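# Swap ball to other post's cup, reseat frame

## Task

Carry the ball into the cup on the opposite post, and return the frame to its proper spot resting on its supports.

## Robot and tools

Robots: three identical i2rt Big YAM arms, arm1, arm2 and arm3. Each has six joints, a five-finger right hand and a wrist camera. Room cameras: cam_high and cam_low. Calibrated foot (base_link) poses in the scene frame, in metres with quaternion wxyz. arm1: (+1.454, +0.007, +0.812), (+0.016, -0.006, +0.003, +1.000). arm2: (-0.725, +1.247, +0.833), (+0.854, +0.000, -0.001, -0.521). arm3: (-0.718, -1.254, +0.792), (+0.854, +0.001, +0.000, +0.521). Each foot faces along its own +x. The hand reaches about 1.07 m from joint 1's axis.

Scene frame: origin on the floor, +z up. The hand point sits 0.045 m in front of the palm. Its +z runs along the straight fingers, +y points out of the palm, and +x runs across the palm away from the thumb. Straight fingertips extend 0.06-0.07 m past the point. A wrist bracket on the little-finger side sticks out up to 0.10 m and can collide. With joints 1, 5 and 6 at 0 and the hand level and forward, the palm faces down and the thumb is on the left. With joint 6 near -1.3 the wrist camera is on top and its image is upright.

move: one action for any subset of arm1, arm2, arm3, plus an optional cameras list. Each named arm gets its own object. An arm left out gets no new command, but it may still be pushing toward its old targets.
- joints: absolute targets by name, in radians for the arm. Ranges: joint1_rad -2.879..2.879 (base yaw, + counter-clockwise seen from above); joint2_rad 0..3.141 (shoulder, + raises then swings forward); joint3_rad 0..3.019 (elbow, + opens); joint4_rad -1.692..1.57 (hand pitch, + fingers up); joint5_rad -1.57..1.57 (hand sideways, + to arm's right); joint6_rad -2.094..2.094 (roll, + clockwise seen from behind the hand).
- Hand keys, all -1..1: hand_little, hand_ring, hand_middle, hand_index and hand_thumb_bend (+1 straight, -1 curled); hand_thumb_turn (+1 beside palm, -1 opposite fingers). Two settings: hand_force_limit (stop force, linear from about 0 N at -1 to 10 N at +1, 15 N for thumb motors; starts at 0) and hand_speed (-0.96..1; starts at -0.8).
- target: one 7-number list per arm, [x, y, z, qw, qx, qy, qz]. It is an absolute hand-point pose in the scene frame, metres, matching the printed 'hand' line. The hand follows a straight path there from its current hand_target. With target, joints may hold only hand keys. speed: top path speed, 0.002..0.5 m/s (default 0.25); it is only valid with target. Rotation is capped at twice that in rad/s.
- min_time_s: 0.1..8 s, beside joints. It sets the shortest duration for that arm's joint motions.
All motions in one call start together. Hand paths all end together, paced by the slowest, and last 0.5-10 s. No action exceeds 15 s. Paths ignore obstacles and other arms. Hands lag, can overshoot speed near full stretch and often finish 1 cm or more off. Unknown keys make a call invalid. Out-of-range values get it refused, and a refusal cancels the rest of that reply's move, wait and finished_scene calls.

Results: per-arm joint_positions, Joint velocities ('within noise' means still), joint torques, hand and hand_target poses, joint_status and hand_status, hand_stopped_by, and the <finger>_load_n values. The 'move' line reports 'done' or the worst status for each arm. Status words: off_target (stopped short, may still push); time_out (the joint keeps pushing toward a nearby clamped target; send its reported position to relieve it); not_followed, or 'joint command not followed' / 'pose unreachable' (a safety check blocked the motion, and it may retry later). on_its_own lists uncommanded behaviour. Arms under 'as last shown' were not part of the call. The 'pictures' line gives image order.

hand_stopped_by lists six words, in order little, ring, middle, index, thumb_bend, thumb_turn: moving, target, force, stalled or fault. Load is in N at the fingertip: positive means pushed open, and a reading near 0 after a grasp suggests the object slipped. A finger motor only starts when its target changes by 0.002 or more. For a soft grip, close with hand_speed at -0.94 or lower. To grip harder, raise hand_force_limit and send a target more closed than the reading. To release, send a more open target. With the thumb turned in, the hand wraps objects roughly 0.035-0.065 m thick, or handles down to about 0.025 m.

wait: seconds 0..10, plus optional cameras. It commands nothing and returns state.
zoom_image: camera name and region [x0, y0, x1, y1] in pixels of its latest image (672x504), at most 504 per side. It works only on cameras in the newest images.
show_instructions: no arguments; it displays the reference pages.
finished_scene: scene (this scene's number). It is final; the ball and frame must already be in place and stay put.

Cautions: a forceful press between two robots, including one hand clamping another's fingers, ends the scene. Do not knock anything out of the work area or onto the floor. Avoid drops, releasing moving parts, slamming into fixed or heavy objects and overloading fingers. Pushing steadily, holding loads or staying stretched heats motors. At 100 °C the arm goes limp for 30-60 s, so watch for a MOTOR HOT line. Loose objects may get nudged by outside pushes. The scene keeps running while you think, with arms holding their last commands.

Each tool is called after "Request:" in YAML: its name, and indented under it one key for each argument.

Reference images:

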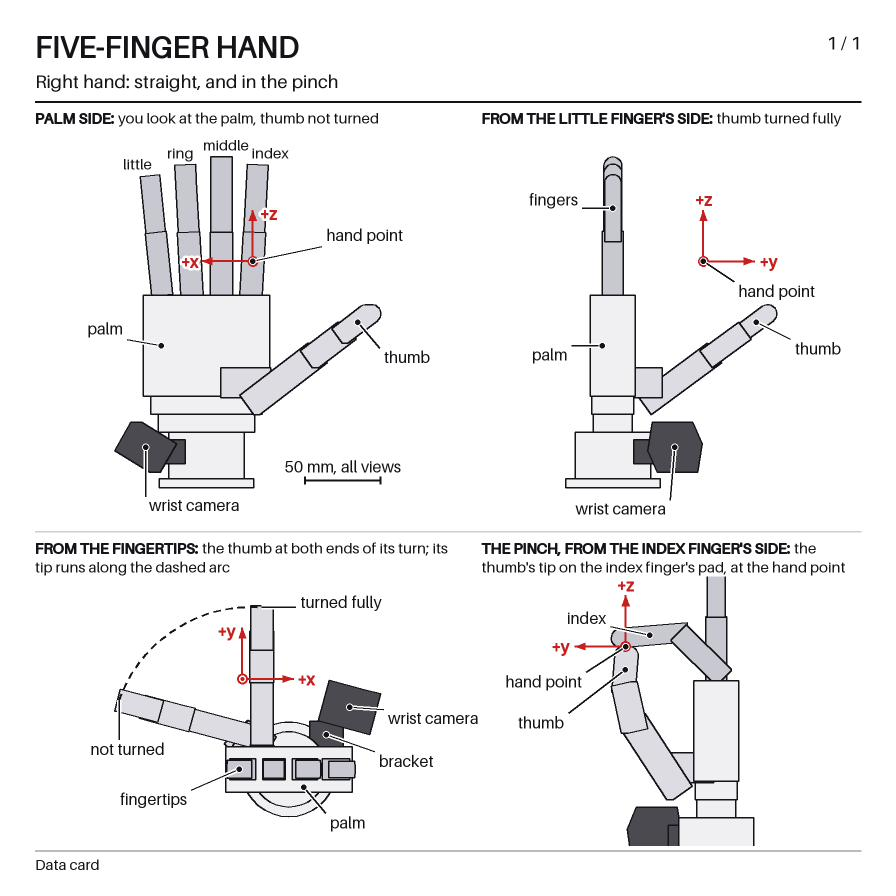

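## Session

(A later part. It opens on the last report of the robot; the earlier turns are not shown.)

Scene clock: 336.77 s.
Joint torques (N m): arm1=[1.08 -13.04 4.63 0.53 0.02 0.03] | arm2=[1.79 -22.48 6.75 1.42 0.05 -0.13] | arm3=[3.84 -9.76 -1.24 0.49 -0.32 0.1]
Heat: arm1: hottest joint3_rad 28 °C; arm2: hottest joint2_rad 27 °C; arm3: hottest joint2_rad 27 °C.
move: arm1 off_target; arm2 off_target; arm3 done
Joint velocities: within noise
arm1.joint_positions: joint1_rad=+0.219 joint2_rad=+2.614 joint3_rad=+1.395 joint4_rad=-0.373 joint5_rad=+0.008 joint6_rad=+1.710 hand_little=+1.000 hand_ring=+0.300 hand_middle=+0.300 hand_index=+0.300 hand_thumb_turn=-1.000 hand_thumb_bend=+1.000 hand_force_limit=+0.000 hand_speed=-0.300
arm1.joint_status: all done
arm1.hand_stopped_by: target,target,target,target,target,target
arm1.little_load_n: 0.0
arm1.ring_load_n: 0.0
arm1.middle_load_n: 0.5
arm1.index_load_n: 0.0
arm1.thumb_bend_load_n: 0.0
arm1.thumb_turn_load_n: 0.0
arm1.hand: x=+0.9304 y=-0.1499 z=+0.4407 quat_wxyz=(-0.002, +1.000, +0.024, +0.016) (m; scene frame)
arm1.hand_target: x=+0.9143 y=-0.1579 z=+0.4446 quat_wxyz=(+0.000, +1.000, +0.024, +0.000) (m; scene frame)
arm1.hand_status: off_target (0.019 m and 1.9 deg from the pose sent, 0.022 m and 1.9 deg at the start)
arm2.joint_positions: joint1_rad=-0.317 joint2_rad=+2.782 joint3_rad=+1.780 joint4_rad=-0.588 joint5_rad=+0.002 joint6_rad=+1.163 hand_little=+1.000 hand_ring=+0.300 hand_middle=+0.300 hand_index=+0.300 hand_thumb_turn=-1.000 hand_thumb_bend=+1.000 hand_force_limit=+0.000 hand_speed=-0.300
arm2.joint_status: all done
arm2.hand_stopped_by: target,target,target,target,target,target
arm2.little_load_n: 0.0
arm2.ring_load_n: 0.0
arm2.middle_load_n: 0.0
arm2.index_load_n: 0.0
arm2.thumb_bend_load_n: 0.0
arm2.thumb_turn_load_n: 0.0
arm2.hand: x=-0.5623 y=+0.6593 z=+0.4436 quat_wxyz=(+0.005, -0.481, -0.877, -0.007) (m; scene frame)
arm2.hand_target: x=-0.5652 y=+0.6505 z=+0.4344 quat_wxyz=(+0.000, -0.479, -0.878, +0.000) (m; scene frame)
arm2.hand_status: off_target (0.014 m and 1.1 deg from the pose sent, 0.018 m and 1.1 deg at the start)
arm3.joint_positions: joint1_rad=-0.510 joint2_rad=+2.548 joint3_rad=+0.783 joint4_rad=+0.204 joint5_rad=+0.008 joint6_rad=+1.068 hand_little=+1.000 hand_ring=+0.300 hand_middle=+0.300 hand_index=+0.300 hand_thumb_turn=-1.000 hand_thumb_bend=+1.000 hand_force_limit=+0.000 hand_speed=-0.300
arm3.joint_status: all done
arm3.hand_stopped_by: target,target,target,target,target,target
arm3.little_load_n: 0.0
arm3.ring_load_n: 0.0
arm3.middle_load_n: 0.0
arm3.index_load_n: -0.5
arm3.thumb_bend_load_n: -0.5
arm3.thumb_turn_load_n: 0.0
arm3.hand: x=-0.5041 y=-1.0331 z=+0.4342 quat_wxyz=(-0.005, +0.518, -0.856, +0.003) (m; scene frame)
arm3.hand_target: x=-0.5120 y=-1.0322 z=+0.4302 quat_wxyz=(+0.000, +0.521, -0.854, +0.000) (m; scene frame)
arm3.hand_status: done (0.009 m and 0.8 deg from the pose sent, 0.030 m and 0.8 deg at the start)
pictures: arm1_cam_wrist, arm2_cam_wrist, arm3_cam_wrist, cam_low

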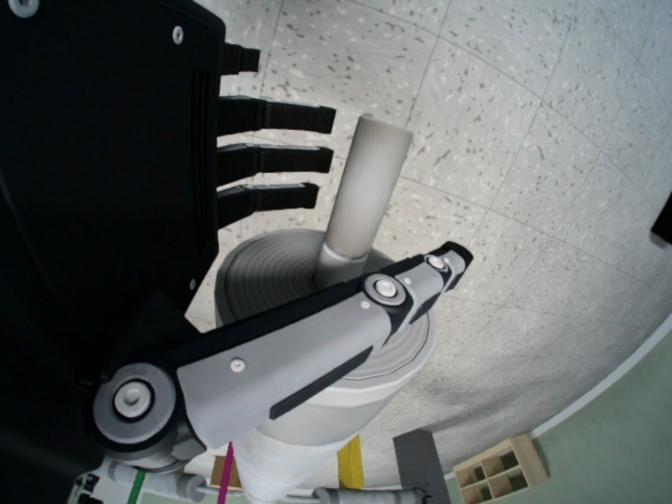

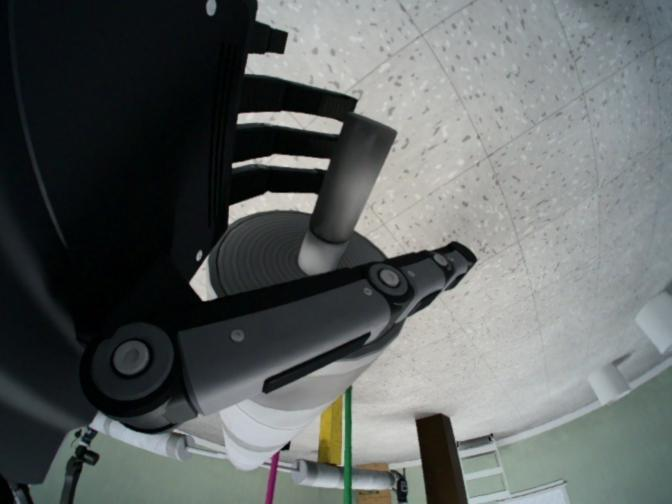

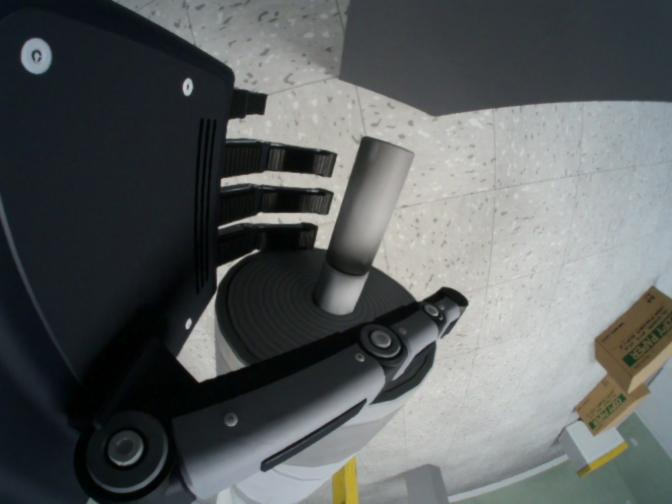

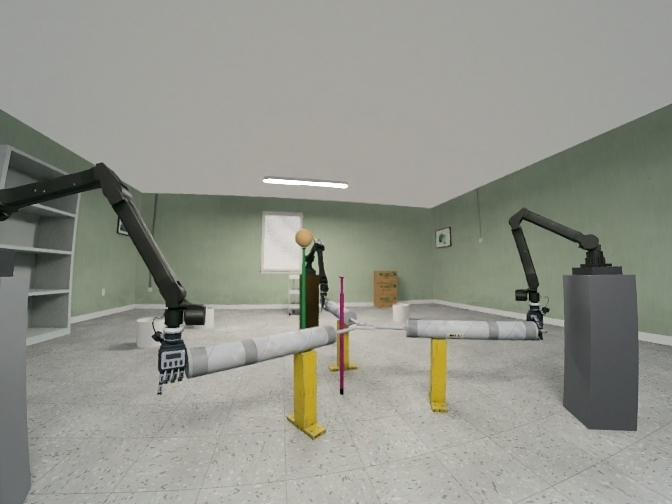

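Request:
move:
  arm1: {"joints":{"hand_index":1.0,"hand_middle":1.0,"hand_ring":1.0}}
  arm2: {"joints":{"hand_index":1.0,"hand_middle":1.0,"hand_ring":1.0}}
  arm3: {"joints":{"hand_index":1.0,"hand_middle":1.0,"hand_ring":1.0}}

Request:
move:
  arm1: {"target":[0.915,-0.172,0.430,0,0.9997,0.0244,0],"speed":0.1}
  arm2: {"target":[-0.556,0.655,0.415,0,0.4787,0.8780,0],"speed":0.1}
  arm3: {"target":[-0.522,-1.029,0.421,0,-0.5210,0.8536,0],"speed":0.1}
  cameras: ["arm1_cam_wrist","arm2_cam_wrist","arm3_cam_wrist"]

Scene clock: 406.20 s.
Joint torques (N m): arm1=[1.03 -13.1 4.63 0.62 0.03 0.01] | arm2=[1.79 -22.42 6.72 1.42 0.05 -0.14] | arm3=[3.78 -9.82 -1.21 0.46 -0.3 0.09]
Heat: arm1: hottest joint3_rad 28 °C; arm2: hottest joint2_rad 28 °C; arm3: hottest joint2_rad 27 °C.
move: arm1 done; arm2 done; arm3 done
Joint velocities: within noise
arm1.joint_positions: joint1_rad=+0.220 joint2_rad=+2.614 joint3_rad=+1.395 joint4_rad=-0.373 joint5_rad=+0.008 joint6_rad=+1.712 hand_little=+1.000 hand_ring=+1.000 hand_middle=+1.000 hand_index=+1.000 hand_thumb_turn=-1.000 hand_thumb_bend=+1.000 hand_force_limit=+0.000 hand_speed=-0.300
arm1.joint_status: all done
arm1.hand_stopped_by: target,target,target,target,target,target
arm1.little_load_n: 0.0
arm1.ring_load_n: 0.0
arm1.middle_load_n: 0.0
arm1.index_load_n: -0.5
arm1.thumb_bend_load_n: 0.0
arm1.thumb_turn_load_n: 0.0
arm1.hand: x=+0.9303 y=-0.1500 z=+0.4407 quat_wxyz=(-0.002, +1.000, +0.023, +0.016) (m; scene frame)
arm1.hand_target: x=+0.9143 y=-0.1581 z=+0.4446 quat_wxyz=(+0.000, +1.000, +0.024, +0.000) (m; scene frame)
arm1.hand_status: not commanded
arm2.joint_positions: joint1_rad=-0.317 joint2_rad=+2.782 joint3_rad=+1.780 joint4_rad=-0.588 joint5_rad=+0.002 joint6_rad=+1.163 hand_little=+1.000 hand_ring=+1.000 hand_middle=+1.000 hand_index=+1.000 hand_thumb_turn=-1.000 hand_thumb_bend=+1.000 hand_force_limit=+0.000 hand_speed=-0.300
arm2.joint_status: all done
arm2.hand_stopped_by: target,target,target,target,target,target
arm2.little_load_n: 0.0
arm2.ring_load_n: 0.0
arm2.middle_load_n: -0.5
arm2.index_load_n: 0.0
arm2.thumb_bend_load_n: 0.0
arm2.thumb_turn_load_n: 0.0
arm2.hand: x=-0.5623 y=+0.6593 z=+0.4436 quat_wxyz=(+0.005, -0.481, -0.877, -0.007) (m; scene frame)
arm2.hand_target: x=-0.5652 y=+0.6505 z=+0.4344 quat_wxyz=(+0.000, -0.479, -0.878, +0.000) (m; scene frame)
arm2.hand_status: not commanded
arm3.joint_positions: joint1_rad=-0.510 joint2_rad=+2.548 joint3_rad=+0.783 joint4_rad=+0.204 joint5_rad=+0.008 joint6_rad=+1.070 hand_little=+1.000 hand_ring=+1.000 hand_middle=+1.000 hand_index=+1.000 hand_thumb_turn=-1.000 hand_thumb_bend=+1.000 hand_force_limit=+0.000 hand_speed=-0.300
arm3.joint_status: all done
arm3.hand_stopped_by: target,target,target,target,target,target
arm3.little_load_n: 0.0
arm3.ring_load_n: 0.0
arm3.middle_load_n: 0.0
arm3.index_load_n: -0.5
arm3.thumb_bend_load_n: 0.0
arm3.thumb_turn_load_n: 0.0
arm3.hand: x=-0.5040 y=-1.0329 z=+0.4342 quat_wxyz=(-0.005, +0.517, -0.856, +0.003) (m; scene frame)
arm3.hand_target: x=-0.5119 y=-1.0322 z=+0.4302 quat_wxyz=(+0.000, +0.521, -0.854, +0.000) (m; scene frame)
arm3.hand_status: not commanded
pictures: none

Scene clock: 407.53 s.
Joint torques (N m): arm1=[1.85 -12.98 4.44 0.43 0.02 0.07] | arm2=[3.19 -22.77 6.43 1.43 0.03 0.04] | arm3=[3.78 -9.93 -1.57 0.46 -0.3 0.11]
Heat: arm1: hottest joint3_rad 28 °C; arm2: hottest joint2_rad 28 °C; arm3: hottest joint2_rad 27 °C.
move: arm1 off_target; arm2 off_target; arm3 done
Joint velocities: within noise
arm1.joint_positions: joint1_rad=+0.248 joint2_rad=+2.651 joint3_rad=+1.424 joint4_rad=-0.366 joint5_rad=+0.008 joint6_rad=+1.737 hand_little=+1.000 hand_ring=+1.000 hand_middle=+1.000 hand_index=+1.000 hand_thumb_turn=-1.000 hand_thumb_bend=+1.000 hand_force_limit=+0.000 hand_speed=-0.300
arm1.joint_status: not commanded
arm1.hand_stopped_by: target,target,target,target,target,target
arm1.little_load_n: 0.0
arm1.ring_load_n: 0.0
arm1.middle_load_n: 0.0
arm1.index_load_n: 0.0
arm1.thumb_bend_load_n: 0.0
arm1.thumb_turn_load_n: 0.0
arm1.hand: x=+0.9318 y=-0.1644 z=+0.4266 quat_wxyz=(-0.003, +1.000, +0.025, +0.016) (m; scene frame)
arm1.hand_target: x=+0.9153 y=-0.1720 z=+0.4306 quat_wxyz=(+0.000, +1.000, +0.024, +0.000) (m; scene frame)
arm1.hand_status: off_target (0.019 m and 1.9 deg from the pose sent, 0.029 m and 1.9 deg at the start)
arm2.joint_positions: joint1_rad=-0.317 joint2_rad=+2.826 joint3_rad=+1.806 joint4_rad=-0.571 joint5_rad=+0.002 joint6_rad=+1.163 hand_little=+1.000 hand_ring=+1.000 hand_middle=+1.000 hand_index=+1.000 hand_thumb_turn=-1.000 hand_thumb_bend=+1.000 hand_force_limit=+0.000 hand_speed=-0.300
arm2.joint_status: not commanded
arm2.hand_stopped_by: target,target,target,target,target,target
arm2.little_load_n: 0.0
arm2.ring_load_n: 0.0
arm2.middle_load_n: 0.0
arm2.index_load_n: 0.0
arm2.thumb_bend_load_n: -0.5
arm2.thumb_turn_load_n: 0.0
arm2.hand: x=-0.5627 y=+0.6625 z=+0.4233 quat_wxyz=(+0.006, -0.481, -0.877, -0.008) (m; scene frame)
arm2.hand_target: x=-0.5562 y=+0.6554 z=+0.4154 quat_wxyz=(+0.000, -0.479, -0.878, +0.000) (m; scene frame)
arm2.hand_status: off_target (0.013 m and 1.1 deg from the pose sent, 0.030 m and 1.1 deg at the start)
arm3.joint_positions: joint1_rad=-0.482 joint2_rad=+2.582 joint3_rad=+0.787 joint4_rad=+0.234 joint5_rad=+0.007 joint6_rad=+1.096 hand_little=+1.000 hand_ring=+1.000 hand_middle=+1.000 hand_index=+1.000 hand_thumb_turn=-1.000 hand_thumb_bend=+1.000 hand_force_limit=+0.000 hand_speed=-0.300
arm3.joint_status: not commanded
arm3.hand_stopped_by: target,target,target,target,target,target
arm3.little_load_n: 0.0
arm3.ring_load_n: 0.0
arm3.middle_load_n: 0.0
arm3.index_load_n: 0.0
arm3.thumb_bend_load_n: 0.0
arm3.thumb_turn_load_n: 0.0
arm3.hand: x=-0.5138 y=-1.0293 z=+0.4246 quat_wxyz=(-0.005, +0.518, -0.856, +0.003) (m; scene frame)
arm3.hand_target: x=-0.5220 y=-1.0293 z=+0.4211 quat_wxyz=(+0.000, +0.521, -0.854, +0.000) (m; scene frame)
arm3.hand_status: done (0.009 m and 0.8 deg from the pose sent, 0.023 m and 0.9 deg at the start)
pictures: arm1_cam_wrist, arm2_cam_wrist, arm3_cam_wrist

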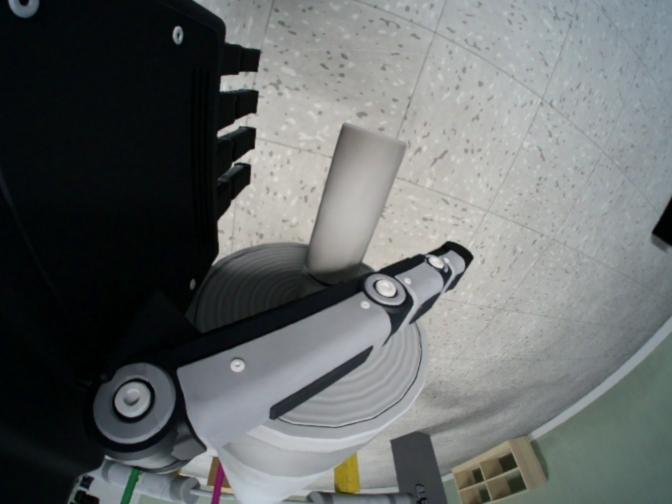

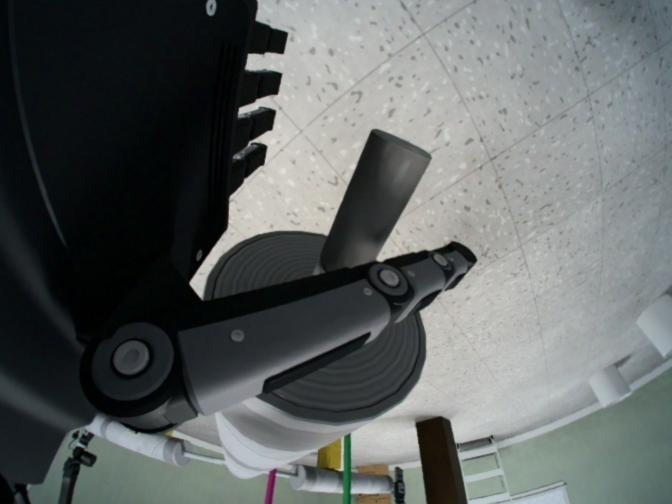

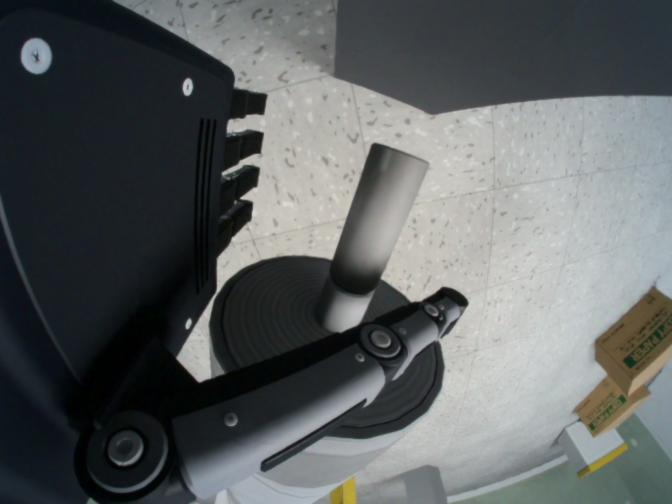

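Request:
move:
  cameras: ["cam_high","cam_low"]

Request:
zoom_image:
  camera: "cam_high"
  region: [330, 260, 450, 360]

Request:
zoom_image:
  camera: "cam_high"
  region: [200, 130, 360, 290]

Request:
zoom_image:
  camera: "cam_high"
  region: [420, 240, 672, 380]

Scene clock: 425.90 s.
Joint torques (N m): arm1=[0.91 -13.27 4.55 0.46 0.05 0.03] | arm2=[3.25 -22.71 6.43 1.42 0.03 0.03] | arm3=[3.78 -9.76 -1.55 0.43 -0.29 0.11]
Heat: arm1: hottest joint3_rad 28 °C; arm2: hottest joint2_rad 27 °C; arm3: hottest joint2_rad 27 °C.
Joint velocities: within noise
arm1.joint_positions: joint1_rad=+0.248 joint2_rad=+2.651 joint3_rad=+1.424 joint4_rad=-0.366 joint5_rad=+0.008 joint6_rad=+1.737 hand_little=+1.000 hand_ring=+1.000 hand_middle=+1.000 hand_index=+1.000 hand_thumb_turn=-1.000 hand_thumb_bend=+1.000 hand_force_limit=+0.000 hand_speed=-0.300
arm1.joint_status: not commanded
arm1.hand_stopped_by: target,target,target,target,target,target
arm1.little_load_n: 0.0
arm1.ring_load_n: 0.0
arm1.middle_load_n: 0.0
arm1.index_load_n: 0.0
arm1.thumb_bend_load_n: 0.0
arm1.thumb_turn_load_n: 0.0
arm1.hand: x=+0.9318 y=-0.1644 z=+0.4266 quat_wxyz=(-0.003, +1.000, +0.025, +0.016) (m; scene frame)
arm1.hand_target: x=+0.9152 y=-0.1720 z=+0.4306 quat_wxyz=(+0.000, +1.000, +0.024, +0.000) (m; scene frame)
arm1.hand_status: off_target (0.019 m and 1.9 deg from the pose sent, 0.029 m and 1.9 deg at the start)
arm2.joint_positions: joint1_rad=-0.317 joint2_rad=+2.826 joint3_rad=+1.806 joint4_rad=-0.571 joint5_rad=+0.002 joint6_rad=+1.163 hand_little=+1.000 hand_ring=+1.000 hand_middle=+1.000 hand_index=+1.000 hand_thumb_turn=-1.000 hand_thumb_bend=+1.000 hand_force_limit=+0.000 hand_speed=-0.300
arm2.joint_status: not commanded
arm2.hand_stopped_by: target,target,target,target,target,target
arm2.little_load_n: 0.0
arm2.ring_load_n: 0.0
arm2.middle_load_n: 0.0
arm2.index_load_n: 0.0
arm2.thumb_bend_load_n: 0.0
arm2.thumb_turn_load_n: 0.0
arm2.hand: x=-0.5627 y=+0.6625 z=+0.4233 quat_wxyz=(+0.006, -0.481, -0.877, -0.008) (m; scene frame)
arm2.hand_target: x=-0.5562 y=+0.6554 z=+0.4154 quat_wxyz=(+0.000, -0.479, -0.878, +0.000) (m; scene frame)
arm2.hand_status: off_target (0.013 m and 1.1 deg from the pose sent, 0.030 m and 1.1 deg at the start)
arm3.joint_positions: joint1_rad=-0.482 joint2_rad=+2.582 joint3_rad=+0.787 joint4_rad=+0.234 joint5_rad=+0.007 joint6_rad=+1.096 hand_little=+1.000 hand_ring=+1.000 hand_middle=+1.000 hand_index=+1.000 hand_thumb_turn=-1.000 hand_thumb_bend=+1.000 hand_force_limit=+0.000 hand_speed=-0.300
arm3.joint_status: not commanded
arm3.hand_stopped_by: target,target,target,target,target,target
arm3.little_load_n: 0.0
arm3.ring_load_n: 0.0
arm3.middle_load_n: 0.0
arm3.index_load_n: 0.0
arm3.thumb_bend_load_n: 0.0
arm3.thumb_turn_load_n: 0.0
arm3.hand: x=-0.5138 y=-1.0293 z=+0.4246 quat_wxyz=(-0.005, +0.518, -0.856, +0.003) (m; scene frame)
arm3.hand_target: x=-0.5220 y=-1.0293 z=+0.4211 quat_wxyz=(+0.000, +0.521, -0.854, +0.000) (m; scene frame)
arm3.hand_status: done (0.009 m and 0.8 deg from the pose sent, 0.023 m and 0.9 deg at the start)
pictures: cam_high, cam_low

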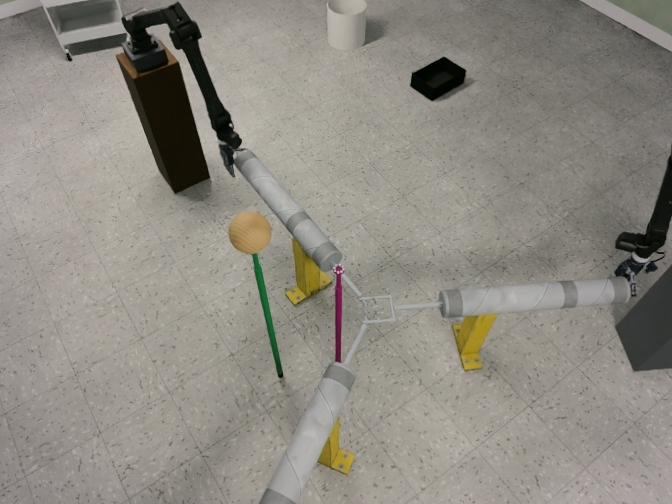

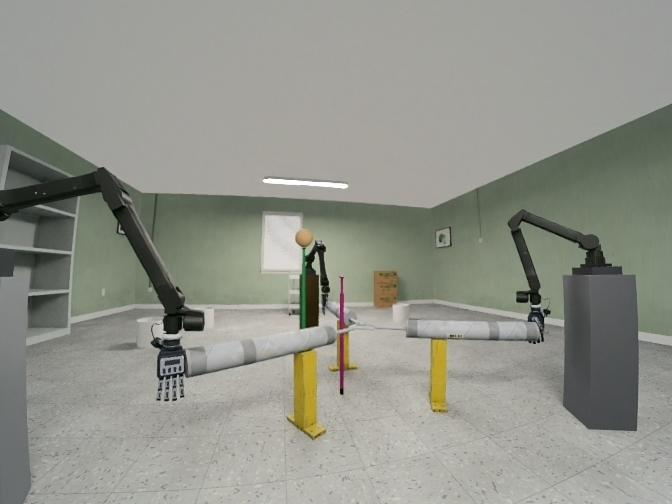

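Scaled by 4.200.

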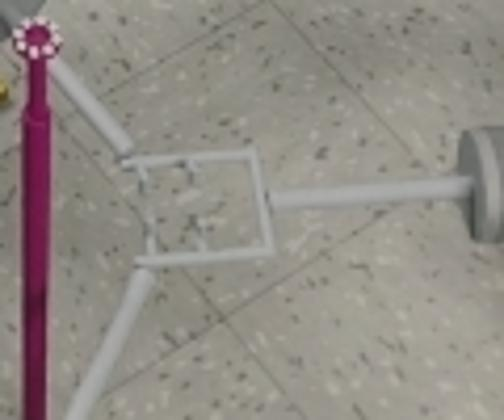

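Scaled by 3.150.

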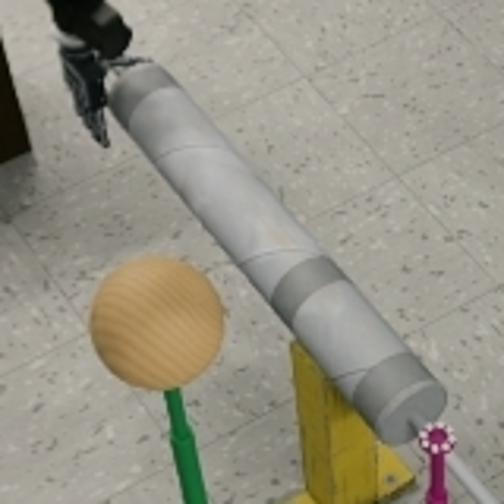

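Scaled by 2.000.

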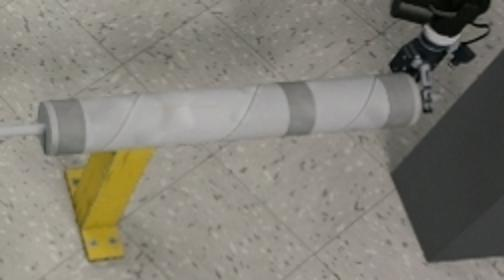

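Request:
move:
  arm1: {"joints":{"hand_force_limit":-0.4,"hand_speed":-0.6,"hand_thumb_bend":0.15}}
  arm2: {"target":[-0.549,0.658,0.412,0,0.4787,0.8780,0],"speed":0.1,"joints":{"hand_force_limit":-0.4,"hand_speed":-0.6,"hand_thumb_bend":0.15}}
  arm3: {"joints":{"hand_force_limit":-0.4,"hand_speed":-0.6,"hand_thumb_bend":0.15}}
  cameras: ["arm1_cam_wrist","arm2_cam_wrist","arm3_cam_wrist","cam_high"]

Request:
zoom_image:
  camera: "cam_high"
  region: [200, 130, 360, 290]

Request:
zoom_image:
  camera: "cam_high"
  region: [420, 240, 672, 380]

Scene clock: 462.50 s.
Joint torques (N m): arm1=[-0.15 -13.51 3.97 0.51 0.36 0.07] | arm2=[2.26 -22.3 6.31 1.47 0.27 0.14] | arm3=[3.84 -9.82 -1.54 0.44 -0.29 0.07]
Heat: arm1: hottest joint3_rad 27 °C; arm2: hottest joint2_rad 26 °C; arm3: hottest joint2_rad 27 °C.
move: arm1 done; arm2 off_target; arm3 off_target
Joint velocities: within noise
arm1.joint_positions: joint1_rad=+0.261 joint2_rad=+2.651 joint3_rad=+1.432 joint4_rad=-0.366 joint5_rad=-0.002 joint6_rad=+1.737 hand_little=+1.000 hand_ring=+1.000 hand_middle=+1.000 hand_index=+1.000 hand_thumb_turn=-1.000 hand_thumb_bend=+0.151 hand_force_limit=-0.400 hand_speed=-0.600
arm1.joint_status: all done
arm1.hand_stopped_by: target,target,target,target,target,target
arm1.little_load_n: 0.0
arm1.ring_load_n: 0.0
arm1.middle_load_n: 0.5
arm1.index_load_n: 0.0
arm1.thumb_bend_load_n: 2.0
arm1.thumb_turn_load_n: 0.5
arm1.hand: x=+0.9296 y=-0.1744 z=+0.4285 quat_wxyz=(+0.003, +0.999, +0.031, +0.013) (m; scene frame)
arm1.hand_target: x=+0.9153 y=-0.1720 z=+0.4306 quat_wxyz=(+0.000, +1.000, +0.024, +0.000) (m; scene frame)
arm1.hand_status: not commanded
arm2.joint_positions: joint1_rad=-0.294 joint2_rad=+2.826 joint3_rad=+1.806 joint4_rad=-0.566 joint5_rad=-0.003 joint6_rad=+1.165 hand_little=+1.000 hand_ring=+1.000 hand_middle=+1.000 hand_index=+1.000 hand_thumb_turn=-1.000 hand_thumb_bend=+0.151 hand_force_limit=-0.400 hand_speed=-0.600
arm2.joint_status: all done
arm2.hand_stopped_by: target,target,target,target,target,target
arm2.little_load_n: 0.0
arm2.ring_load_n: 0.0
arm2.middle_load_n: 0.0
arm2.index_load_n: 0.0
arm2.thumb_bend_load_n: 1.0
arm2.thumb_turn_load_n: -0.5
arm2.hand: x=-0.5481 y=+0.6650 z=+0.4237 quat_wxyz=(+0.002, -0.472, -0.881, -0.007) (m; scene frame)
arm2.hand_target: x=-0.5491 y=+0.6585 z=+0.4124 quat_wxyz=(+0.000, -0.479, -0.878, +0.000) (m; scene frame)
arm2.hand_status: off_target (0.014 m and 1.2 deg from the pose sent, 0.018 m and 1.1 deg at the start)
arm3.joint_positions: joint1_rad=-0.482 joint2_rad=+2.582 joint3_rad=+0.787 joint4_rad=+0.234 joint5_rad=+0.007 joint6_rad=+1.101 hand_little=+1.000 hand_ring=+1.000 hand_middle=+1.000 hand_index=+1.000 hand_thumb_turn=-1.000 hand_thumb_bend=+0.569 hand_force_limit=-0.400 hand_speed=-0.600
arm3.joint_status: hand_thumb_bend off_target (ended at +0.569, target +0.150); the others done
arm3.hand_stopped_by: target,target,target,target,force,target
arm3.little_load_n: 0.0
arm3.ring_load_n: 0.0
arm3.middle_load_n: 0.0
arm3.index_load_n: 0.0
arm3.thumb_bend_load_n: 5.0
arm3.thumb_turn_load_n: -2.0
arm3.hand: x=-0.5135 y=-1.0291 z=+0.4246 quat_wxyz=(-0.005, +0.516, -0.857, +0.003) (m; scene frame)
arm3.hand_target: x=-0.5220 y=-1.0293 z=+0.4211 quat_wxyz=(+0.000, +0.521, -0.854, +0.000) (m; scene frame)
arm3.hand_status: not commanded
pictures: arm1_cam_wrist, arm2_cam_wrist, arm3_cam_wrist, cam_high

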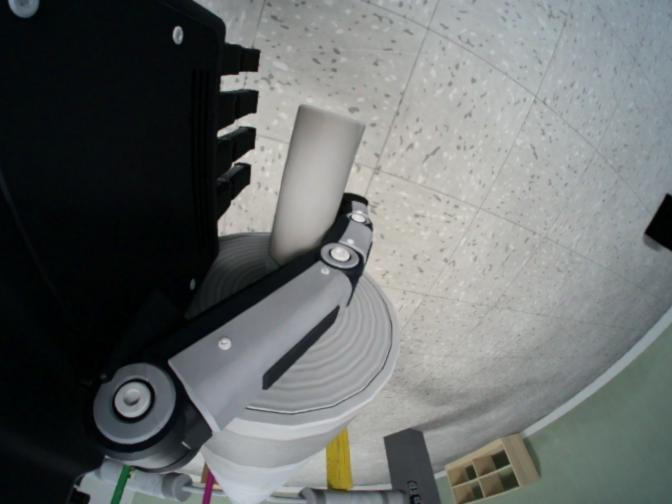

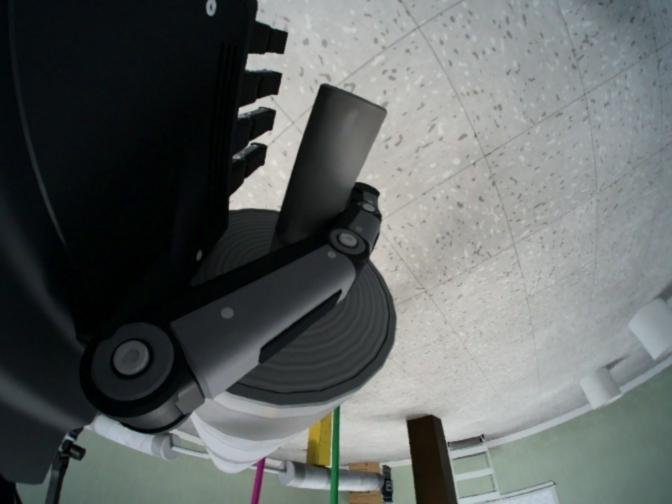

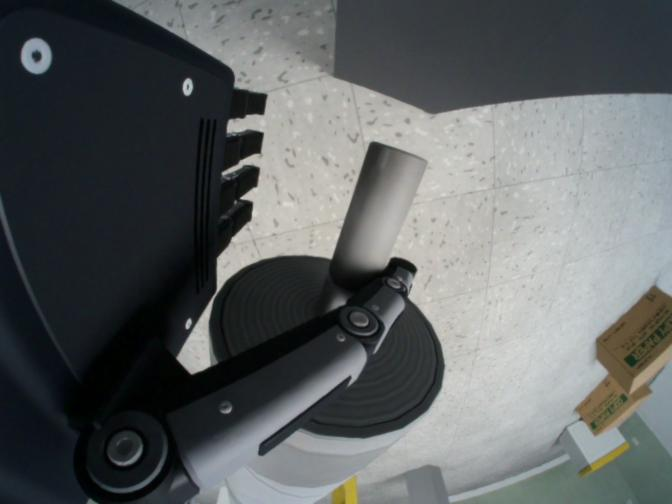

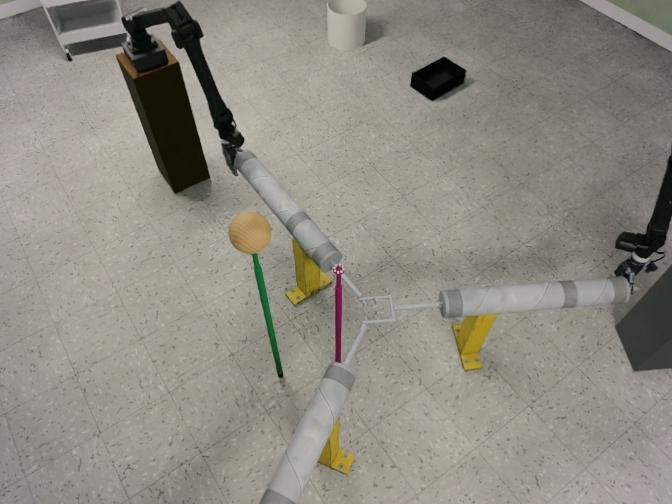

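Scaled by 3.150.

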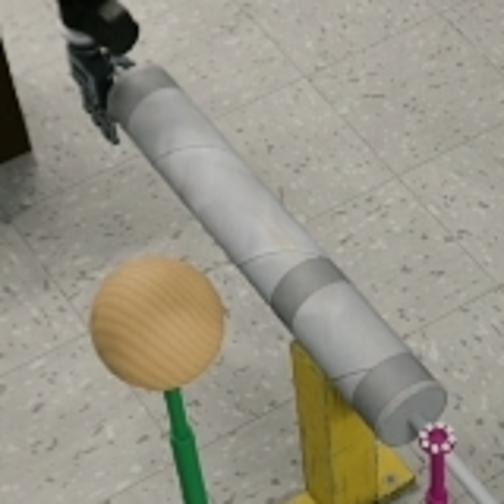

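Scaled by 2.000.

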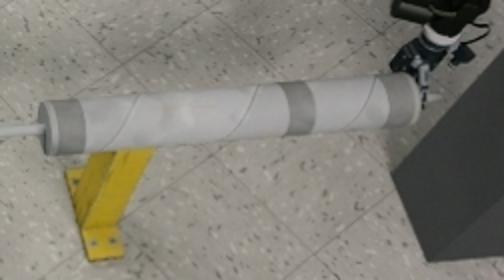

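Request:
move:
  arm1: {"target":[0.9155,-0.192,0.427,0,0.9999,0.0122,0],"speed":0.08}
  arm2: {"target":[-0.530,0.669,0.413,0,0.4894,0.8721,0],"speed":0.08}
  arm3: {"target":[-0.5515,-1.015,0.419,0,-0.5105,0.8599,0],"speed":0.08}
  cameras: ["arm1_cam_wrist","arm2_cam_wrist","arm3_cam_wrist"]

Scene clock: 484.53 s.
Joint torques (N m): arm1=[0.09 -12.57 4.04 0.28 0.24 0.09] | arm2=[2.96 -23.41 4.59 2.28 0.2 0.2] | arm3=[4.95 -8.94 -2.06 0.92 -0.52 0.08]
Heat: arm1: hottest joint3_rad 28 °C; arm2: hottest joint2_rad 26 °C; arm3: hottest joint2_rad 27 °C.
move: arm1 done; arm2 done; arm3 off_target
Joint velocities: within noise
arm1.joint_positions: joint1_rad=+0.296 joint2_rad=+2.655 joint3_rad=+1.450 joint4_rad=-0.366 joint5_rad=+0.003 joint6_rad=+1.799 hand_little=+1.000 hand_ring=+1.000 hand_middle=+1.000 hand_index=+1.000 hand_thumb_turn=-1.000 hand_thumb_bend=+0.151 hand_force_limit=-0.400 hand_speed=-0.600
arm1.joint_status: not commanded
arm1.hand_stopped_by: target,target,target,target,target,target
arm1.little_load_n: 0.0
arm1.ring_load_n: 0.0
arm1.middle_load_n: 0.0
arm1.index_load_n: 0.0
arm1.thumb_bend_load_n: 1.5
arm1.thumb_turn_load_n: 1.0
arm1.hand: x=+0.9229 y=-0.1927 z=+0.4294 quat_wxyz=(+0.002, +1.000, +0.018, +0.006) (m; scene frame)
arm1.hand_target: x=+0.9157 y=-0.1918 z=+0.4271 quat_wxyz=(+0.000, +1.000, +0.012, +0.000) (m; scene frame)
arm1.hand_status: done (0.008 m and 0.9 deg from the pose sent, 0.023 m and 2.7 deg at the start)
arm2.joint_positions: joint1_rad=-0.268 joint2_rad=+2.826 joint3_rad=+1.792 joint4_rad=-0.562 joint5_rad=-0.002 joint6_rad=+1.219 hand_little=+1.000 hand_ring=+1.000 hand_middle=+1.000 hand_index=+1.000 hand_thumb_turn=-1.000 hand_thumb_bend=+0.151 hand_force_limit=-0.400 hand_speed=-0.600
arm2.joint_status: not commanded
arm2.hand_stopped_by: target,target,target,target,target,target
arm2.little_load_n: 0.0
arm2.ring_load_n: 0.0
arm2.middle_load_n: 0.0
arm2.index_load_n: 0.0
arm2.thumb_bend_load_n: 0.5
arm2.thumb_turn_load_n: 0.0
arm2.hand: x=-0.5345 y=+0.6734 z=+0.4207 quat_wxyz=(+0.006, -0.484, -0.875, -0.010) (m; scene frame)
arm2.hand_target: x=-0.5301 y=+0.6693 z=+0.4133 quat_wxyz=(+0.000, -0.489, -0.872, +0.000) (m; scene frame)
arm2.hand_status: done (0.010 m and 1.5 deg from the pose sent, 0.022 m and 2.4 deg at the start)
arm3.joint_positions: joint1_rad=-0.394 joint2_rad=+2.593 joint3_rad=+0.758 joint4_rad=+0.273 joint5_rad=+0.014 joint6_rad=+1.225 hand_little=+1.000 hand_ring=+1.000 hand_middle=+1.000 hand_index=+1.000 hand_thumb_turn=-1.000 hand_thumb_bend=+0.569 hand_force_limit=-0.400 hand_speed=-0.600
arm3.joint_status: not commanded
arm3.hand_stopped_by: target,target,target,target,force,target
arm3.little_load_n: 0.0
arm3.ring_load_n: 0.0
arm3.middle_load_n: 0.0
arm3.index_load_n: 0.0
arm3.thumb_bend_load_n: 4.0
arm3.thumb_turn_load_n: -2.5
arm3.hand: x=-0.5367 y=-1.0163 z=+0.4240 quat_wxyz=(-0.006, +0.500, -0.866, +0.005) (m; scene frame)
arm3.hand_target: x=-0.5512 y=-1.0156 z=+0.4194 quat_wxyz=(+0.000, +0.511, -0.860, +0.000) (m; scene frame)
arm3.hand_status: off_target (0.016 m and 1.6 deg from the pose sent, 0.041 m and 1.0 deg at the start)
pictures: arm1_cam_wrist, arm2_cam_wrist, arm3_cam_wrist

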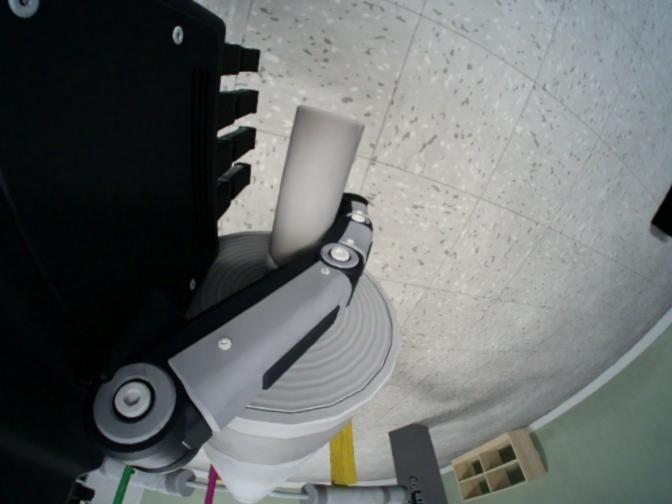

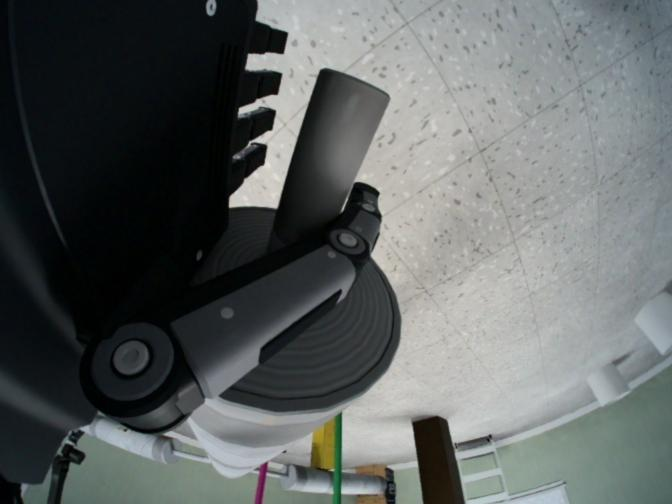

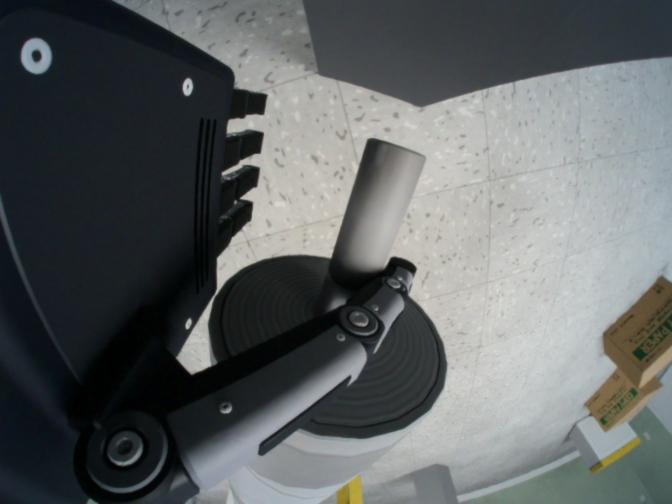

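Request:
move:
  arm1: {"joints":{"hand_speed":0.0,"hand_thumb_bend":1.0}}
  arm2: {"joints":{"hand_speed":0.0,"hand_thumb_bend":1.0}}
  arm3: {"joints":{"hand_speed":0.0,"hand_thumb_bend":1.0}}

Request:
move:
  arm1: {"target":[0.926,-0.182,0.424,0,1.0,0.003,0],"speed":0.1}
  arm2: {"target":[-0.546,0.670,0.413,0,0.4940,0.8695,0],"speed":0.1}
  arm3: {"target":[-0.544,-1.035,0.417,0,-0.504,0.8637,0],"speed":0.1}

Request:
move:
  arm1: {"target":[0.926,-0.204,0.424,0,1.0,0.003,0],"speed":0.08}
  arm2: {"target":[-0.520,0.684,0.413,0,0.4940,0.8695,0],"speed":0.08}
  arm3: {"target":[-0.575,-1.016,0.417,0,-0.504,0.8637,0],"speed":0.08}
  cameras: ["all"]

Scene clock: 637.00 s.
Joint torques (N m): arm1=[0.09 -13.63 3.96 0.24 0.06 0.02] | arm2=[3.02 -23.41 4.57 2.21 0.11 0.18] | arm3=[4.13 -9.58 -2.11 0.5 -0.47 0.06]
Heat: arm1: hottest joint2_rad 28 °C; arm2: hottest joint2_rad 27 °C; arm3: hottest joint2_rad 26 °C.
move: arm1 done; arm2 done; arm3 done
Joint velocities: within noise
arm1.joint_positions: joint1_rad=+0.296 joint2_rad=+2.661 joint3_rad=+1.450 joint4_rad=-0.366 joint5_rad=+0.008 joint6_rad=+1.801 hand_little=+1.000 hand_ring=+1.000 hand_middle=+1.000 hand_index=+1.000 hand_thumb_turn=-1.000 hand_thumb_bend=+1.000 hand_force_limit=-0.400 hand_speed=+0.000
arm1.joint_status: all done
arm1.hand_stopped_by: target,target,target,target,target,target
arm1.little_load_n: 0.0
arm1.ring_load_n: 0.0
arm1.middle_load_n: 0.0
arm1.index_load_n: 0.0
arm1.thumb_bend_load_n: -0.5
arm1.thumb_turn_load_n: 0.0
arm1.hand: x=+0.9257 y=-0.1908 z=+0.4256 quat_wxyz=(-0.001, +1.000, +0.017, +0.008) (m; scene frame)
arm1.hand_target: x=+0.9156 y=-0.1920 z=+0.4272 quat_wxyz=(+0.000, +1.000, +0.012, +0.000) (m; scene frame)
arm1.hand_status: not commanded
arm2.joint_positions: joint1_rad=-0.268 joint2_rad=+2.826 joint3_rad=+1.792 joint4_rad=-0.559 joint5_rad=+0.000 joint6_rad=+1.219 hand_little=+1.000 hand_ring=+1.000 hand_middle=+1.000 hand_index=+1.000 hand_thumb_turn=-1.000 hand_thumb_bend=+1.000 hand_force_limit=-0.400 hand_speed=+0.000
arm2.joint_status: all done
arm2.hand_stopped_by: target,target,target,target,target,target
arm2.little_load_n: 0.0
arm2.ring_load_n: 0.0
arm2.middle_load_n: 0.0
arm2.index_load_n: 0.0
arm2.thumb_bend_load_n: 0.0
arm2.thumb_turn_load_n: 0.0
arm2.hand: x=-0.5347 y=+0.6727 z=+0.4206 quat_wxyz=(+0.006, -0.485, -0.875, -0.009) (m; scene frame)
arm2.hand_target: x=-0.5301 y=+0.6691 z=+0.4134 quat_wxyz=(+0.000, -0.489, -0.872, +0.000) (m; scene frame)
arm2.hand_status: not commanded
arm3.joint_positions: joint1_rad=-0.383 joint2_rad=+2.601 joint3_rad=+0.758 joint4_rad=+0.283 joint5_rad=+0.012 joint6_rad=+1.228 hand_little=+1.000 hand_ring=+1.000 hand_middle=+1.000 hand_index=+1.000 hand_thumb_turn=-1.000 hand_thumb_bend=+1.000 hand_force_limit=-0.400 hand_speed=+0.000
arm3.joint_status: all done
arm3.hand_stopped_by: target,target,target,target,target,target
arm3.little_load_n: 0.0
arm3.ring_load_n: 0.0
arm3.middle_load_n: 0.0
arm3.index_load_n: 0.0
arm3.thumb_bend_load_n: 0.0
arm3.thumb_turn_load_n: 0.0
arm3.hand: x=-0.5406 y=-1.0151 z=+0.4219 quat_wxyz=(-0.006, +0.504, -0.864, +0.004) (m; scene frame)
arm3.hand_target: x=-0.5514 y=-1.0157 z=+0.4193 quat_wxyz=(+0.000, +0.511, -0.860, +0.000) (m; scene frame)
arm3.hand_status: not commanded
pictures: none

Scene clock: 638.23 s.
Joint torques (N m): arm1=[-0.21 -13.8 2.39 0.51 0.06 0.06] | arm2=[1.73 -23.94 3.81 1.5 0.1 0.03] | arm3=[2.32 -9.93 -3.17 0.69 -0.15 -0.05]
Heat: arm1: hottest joint2_rad 27 °C; arm2: hottest joint2_rad 27 °C; arm3: hottest joint2_rad 26 °C.
move: arm1 done; arm2 done; arm3 off_target
Joint velocities: within noise
arm1.joint_positions: joint1_rad=+0.292 joint2_rad=+2.661 joint3_rad=+1.429 joint4_rad=-0.337 joint5_rad=+0.008 joint6_rad=+1.807 hand_little=+1.000 hand_ring=+1.000 hand_middle=+1.000 hand_index=+1.000 hand_thumb_turn=-1.000 hand_thumb_bend=+1.000 hand_force_limit=-0.400 hand_speed=+0.000
arm1.joint_status: not commanded
arm1.hand_stopped_by: target,target,target,target,target,target
arm1.little_load_n: 0.0
arm1.ring_load_n: 0.0
arm1.middle_load_n: 0.0
arm1.index_load_n: 0.0
arm1.thumb_bend_load_n: 0.0
arm1.thumb_turn_load_n: 0.0
arm1.hand: x=+0.9296 y=-0.1875 z=+0.4233 quat_wxyz=(+0.000, +1.000, +0.012, +0.004) (m; scene frame)
arm1.hand_target: x=+0.9259 y=-0.1822 z=+0.4241 quat_wxyz=(+0.000, +1.000, +0.003, +0.000) (m; scene frame)
arm1.hand_status: done (0.007 m and 1.1 deg from the pose sent, 0.009 m and 1.8 deg at the start)
arm2.joint_positions: joint1_rad=-0.279 joint2_rad=+2.826 joint3_rad=+1.783 joint4_rad=-0.530 joint5_rad=+0.001 joint6_rad=+1.219 hand_little=+1.000 hand_ring=+1.000 hand_middle=+1.000 hand_index=+1.000 hand_thumb_turn=-1.000 hand_thumb_bend=+1.000 hand_force_limit=-0.400 hand_speed=+0.000
arm2.joint_status: not commanded
arm2.hand_stopped_by: target,target,target,target,target,target
arm2.little_load_n: 0.0
arm2.ring_load_n: 0.0
arm2.middle_load_n: 0.0
arm2.index_load_n: 0.0
arm2.thumb_bend_load_n: 0.0
arm2.thumb_turn_load_n: 0.0
arm2.hand: x=-0.5405 y=+0.6682 z=+0.4189 quat_wxyz=(+0.000, -0.489, -0.872, -0.001) (m; scene frame)
arm2.hand_target: x=-0.5458 y=+0.6700 z=+0.4132 quat_wxyz=(+0.000, -0.494, -0.870, +0.000) (m; scene frame)
arm2.hand_status: done (0.008 m and 0.6 deg from the pose sent, 0.014 m and 1.8 deg at the start)
arm3.joint_positions: joint1_rad=-0.433 joint2_rad=+2.621 joint3_rad=+0.758 joint4_rad=+0.305 joint5_rad=+0.003 joint6_rad=+1.182 hand_little=+1.000 hand_ring=+1.000 hand_middle=+1.000 hand_index=+1.000 hand_thumb_turn=-1.000 hand_thumb_bend=+1.000 hand_force_limit=-0.400 hand_speed=+0.000
arm3.joint_status: not commanded
arm3.hand_stopped_by: target,target,target,target,target,target
arm3.little_load_n: 0.0
arm3.ring_load_n: 0.0
arm3.middle_load_n: 0.0
arm3.index_load_n: 0.0
arm3.thumb_bend_load_n: 0.0
arm3.thumb_turn_load_n: -0.5
arm3.hand: x=-0.5358 y=-1.0270 z=+0.4174 quat_wxyz=(-0.007, +0.502, -0.865, +0.000) (m; scene frame)
arm3.hand_target: x=-0.5440 y=-1.0348 z=+0.4171 quat_wxyz=(+0.000, +0.504, -0.864, +0.000) (m; scene frame)
arm3.hand_status: off_target (0.012 m and 0.8 deg from the pose sent, 0.021 m and 0.9 deg at the start)
pictures: none

Scene clock: 639.57 s.
Joint torques (N m): arm1=[0.56 -12.57 3.86 0.21 0.07 0.07] | arm2=[2.61 -24.64 3.52 1.47 0.08 0.14] | arm3=[3.25 -9.7 -3.7 0.72 -0.11 0.15]
Heat: arm1: hottest joint2_rad 27 °C; arm2: hottest joint2_rad 27 °C; arm3: hottest joint2_rad 26 °C.
move: arm1 done; arm2 done; arm3 off_target
Joint velocities: within noise
arm1.joint_positions: joint1_rad=+0.317 joint2_rad=+2.661 joint3_rad=+1.429 joint4_rad=-0.337 joint5_rad=+0.009 joint6_rad=+1.847 hand_little=+1.000 hand_ring=+1.000 hand_middle=+1.000 hand_index=+1.000 hand_thumb_turn=-1.000 hand_thumb_bend=+1.000 hand_force_limit=-0.400 hand_speed=+0.000
arm1.joint_status: not commanded
arm1.hand_stopped_by: target,target,target,target,target,target
arm1.little_load_n: 0.0
arm1.ring_load_n: 0.0
arm1.middle_load_n: 0.0
arm1.index_load_n: 0.0
arm1.thumb_bend_load_n: 0.0
arm1.thumb_turn_load_n: 0.0
arm1.hand: x=+0.9320 y=-0.1992 z=+0.4234 quat_wxyz=(+0.000, +1.000, +0.004, +0.004) (m; scene frame)
arm1.hand_target: x=+0.9260 y=-0.2042 z=+0.4242 quat_wxyz=(+0.000, +1.000, +0.003, +0.000) (m; scene frame)
arm1.hand_status: done (0.008 m and 0.4 deg from the pose sent, 0.017 m and 1.1 deg at the start)
arm2.joint_positions: joint1_rad=-0.241 joint2_rad=+2.826 joint3_rad=+1.750 joint4_rad=-0.507 joint5_rad=+0.001 joint6_rad=+1.257 hand_little=+1.000 hand_ring=+1.000 hand_middle=+1.000 hand_index=+1.000 hand_thumb_turn=-1.000 hand_thumb_bend=+1.000 hand_force_limit=-0.400 hand_speed=+0.000
arm2.joint_status: not commanded
arm2.hand_stopped_by: target,target,target,target,target,target
arm2.little_load_n: 0.0
arm2.ring_load_n: 0.0
arm2.middle_load_n: 0.0
arm2.index_load_n: 0.0
arm2.thumb_bend_load_n: 0.0
arm2.thumb_turn_load_n: 0.0
arm2.hand: x=-0.5217 y=+0.6861 z=+0.4127 quat_wxyz=(+0.003, -0.489, -0.872, -0.004) (m; scene frame)
arm2.hand_target: x=-0.5200 y=+0.6841 z=+0.4130 quat_wxyz=(+0.000, -0.494, -0.870, +0.000) (m; scene frame)
arm2.hand_status: done (0.003 m and 0.9 deg from the pose sent, 0.027 m and 0.6 deg at the start)
arm3.joint_positions: joint1_rad=-0.312 joint2_rad=+2.633 joint3_rad=+0.742 joint4_rad=+0.338 joint5_rad=+0.002 joint6_rad=+1.293 hand_little=+1.000 hand_ring=+1.000 hand_middle=+1.000 hand_index=+1.000 hand_thumb_turn=-1.000 hand_thumb_bend=+1.000 hand_force_limit=-0.400 hand_speed=+0.000
arm3.joint_status: not commanded
arm3.hand_stopped_by: target,target,target,target,target,target
arm3.little_load_n: 0.0
arm3.ring_load_n: 0.0
arm3.middle_load_n: 0.0
arm3.index_load_n: 0.0
arm3.thumb_bend_load_n: 0.0
arm3.thumb_turn_load_n: 0.0
arm3.hand: x=-0.5639 y=-1.0074 z=+0.4168 quat_wxyz=(-0.009, +0.506, -0.862, -0.002) (m; scene frame)
arm3.hand_target: x=-0.5749 y=-1.0161 z=+0.4172 quat_wxyz=(+0.000, +0.504, -0.864, +0.000) (m; scene frame)
arm3.hand_status: off_target (0.014 m and 1.1 deg from the pose sent, 0.041 m and 0.8 deg at the start)
pictures: arm1_cam_wrist, arm2_cam_wrist, arm3_cam_wrist, cam_high, cam_low

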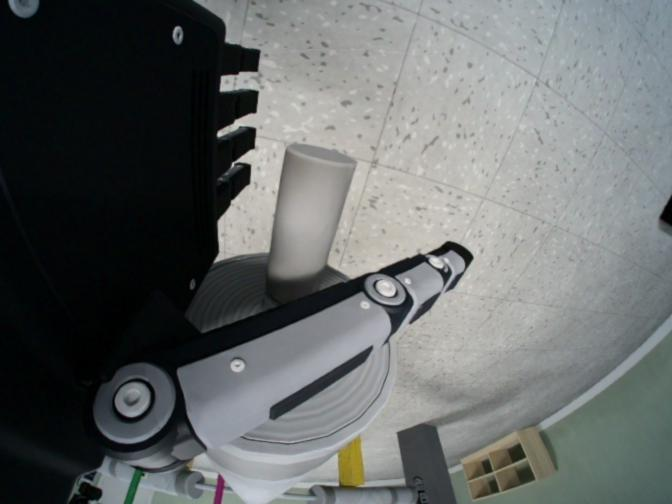

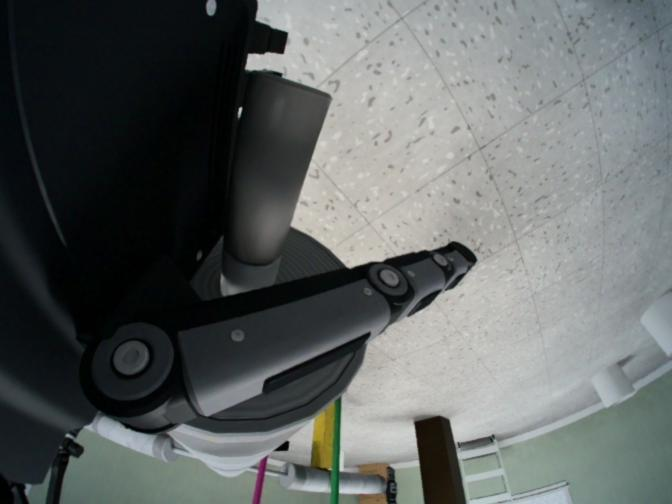

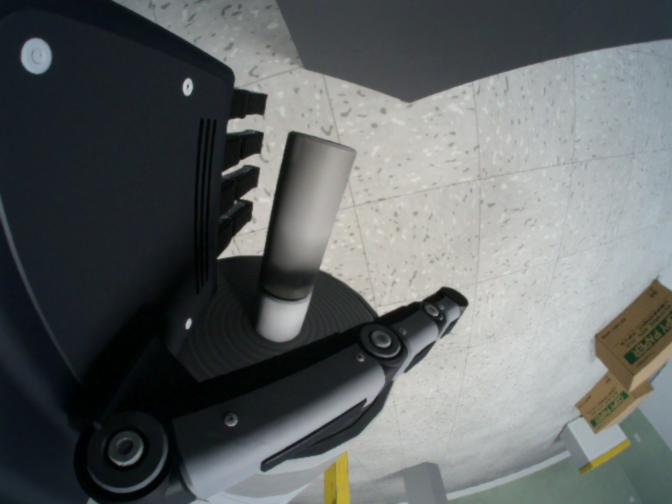

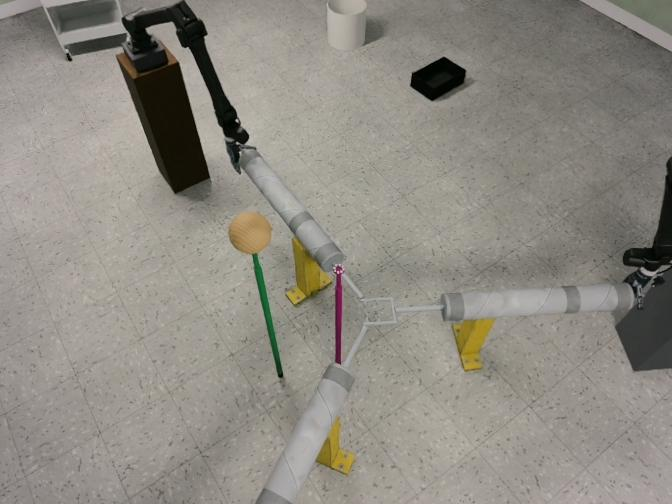

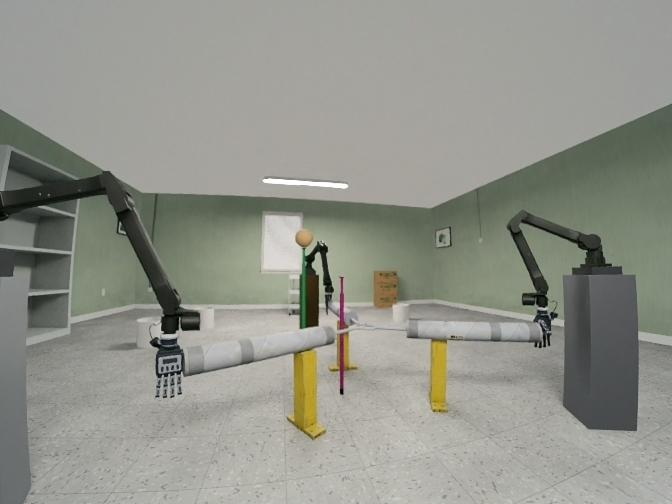

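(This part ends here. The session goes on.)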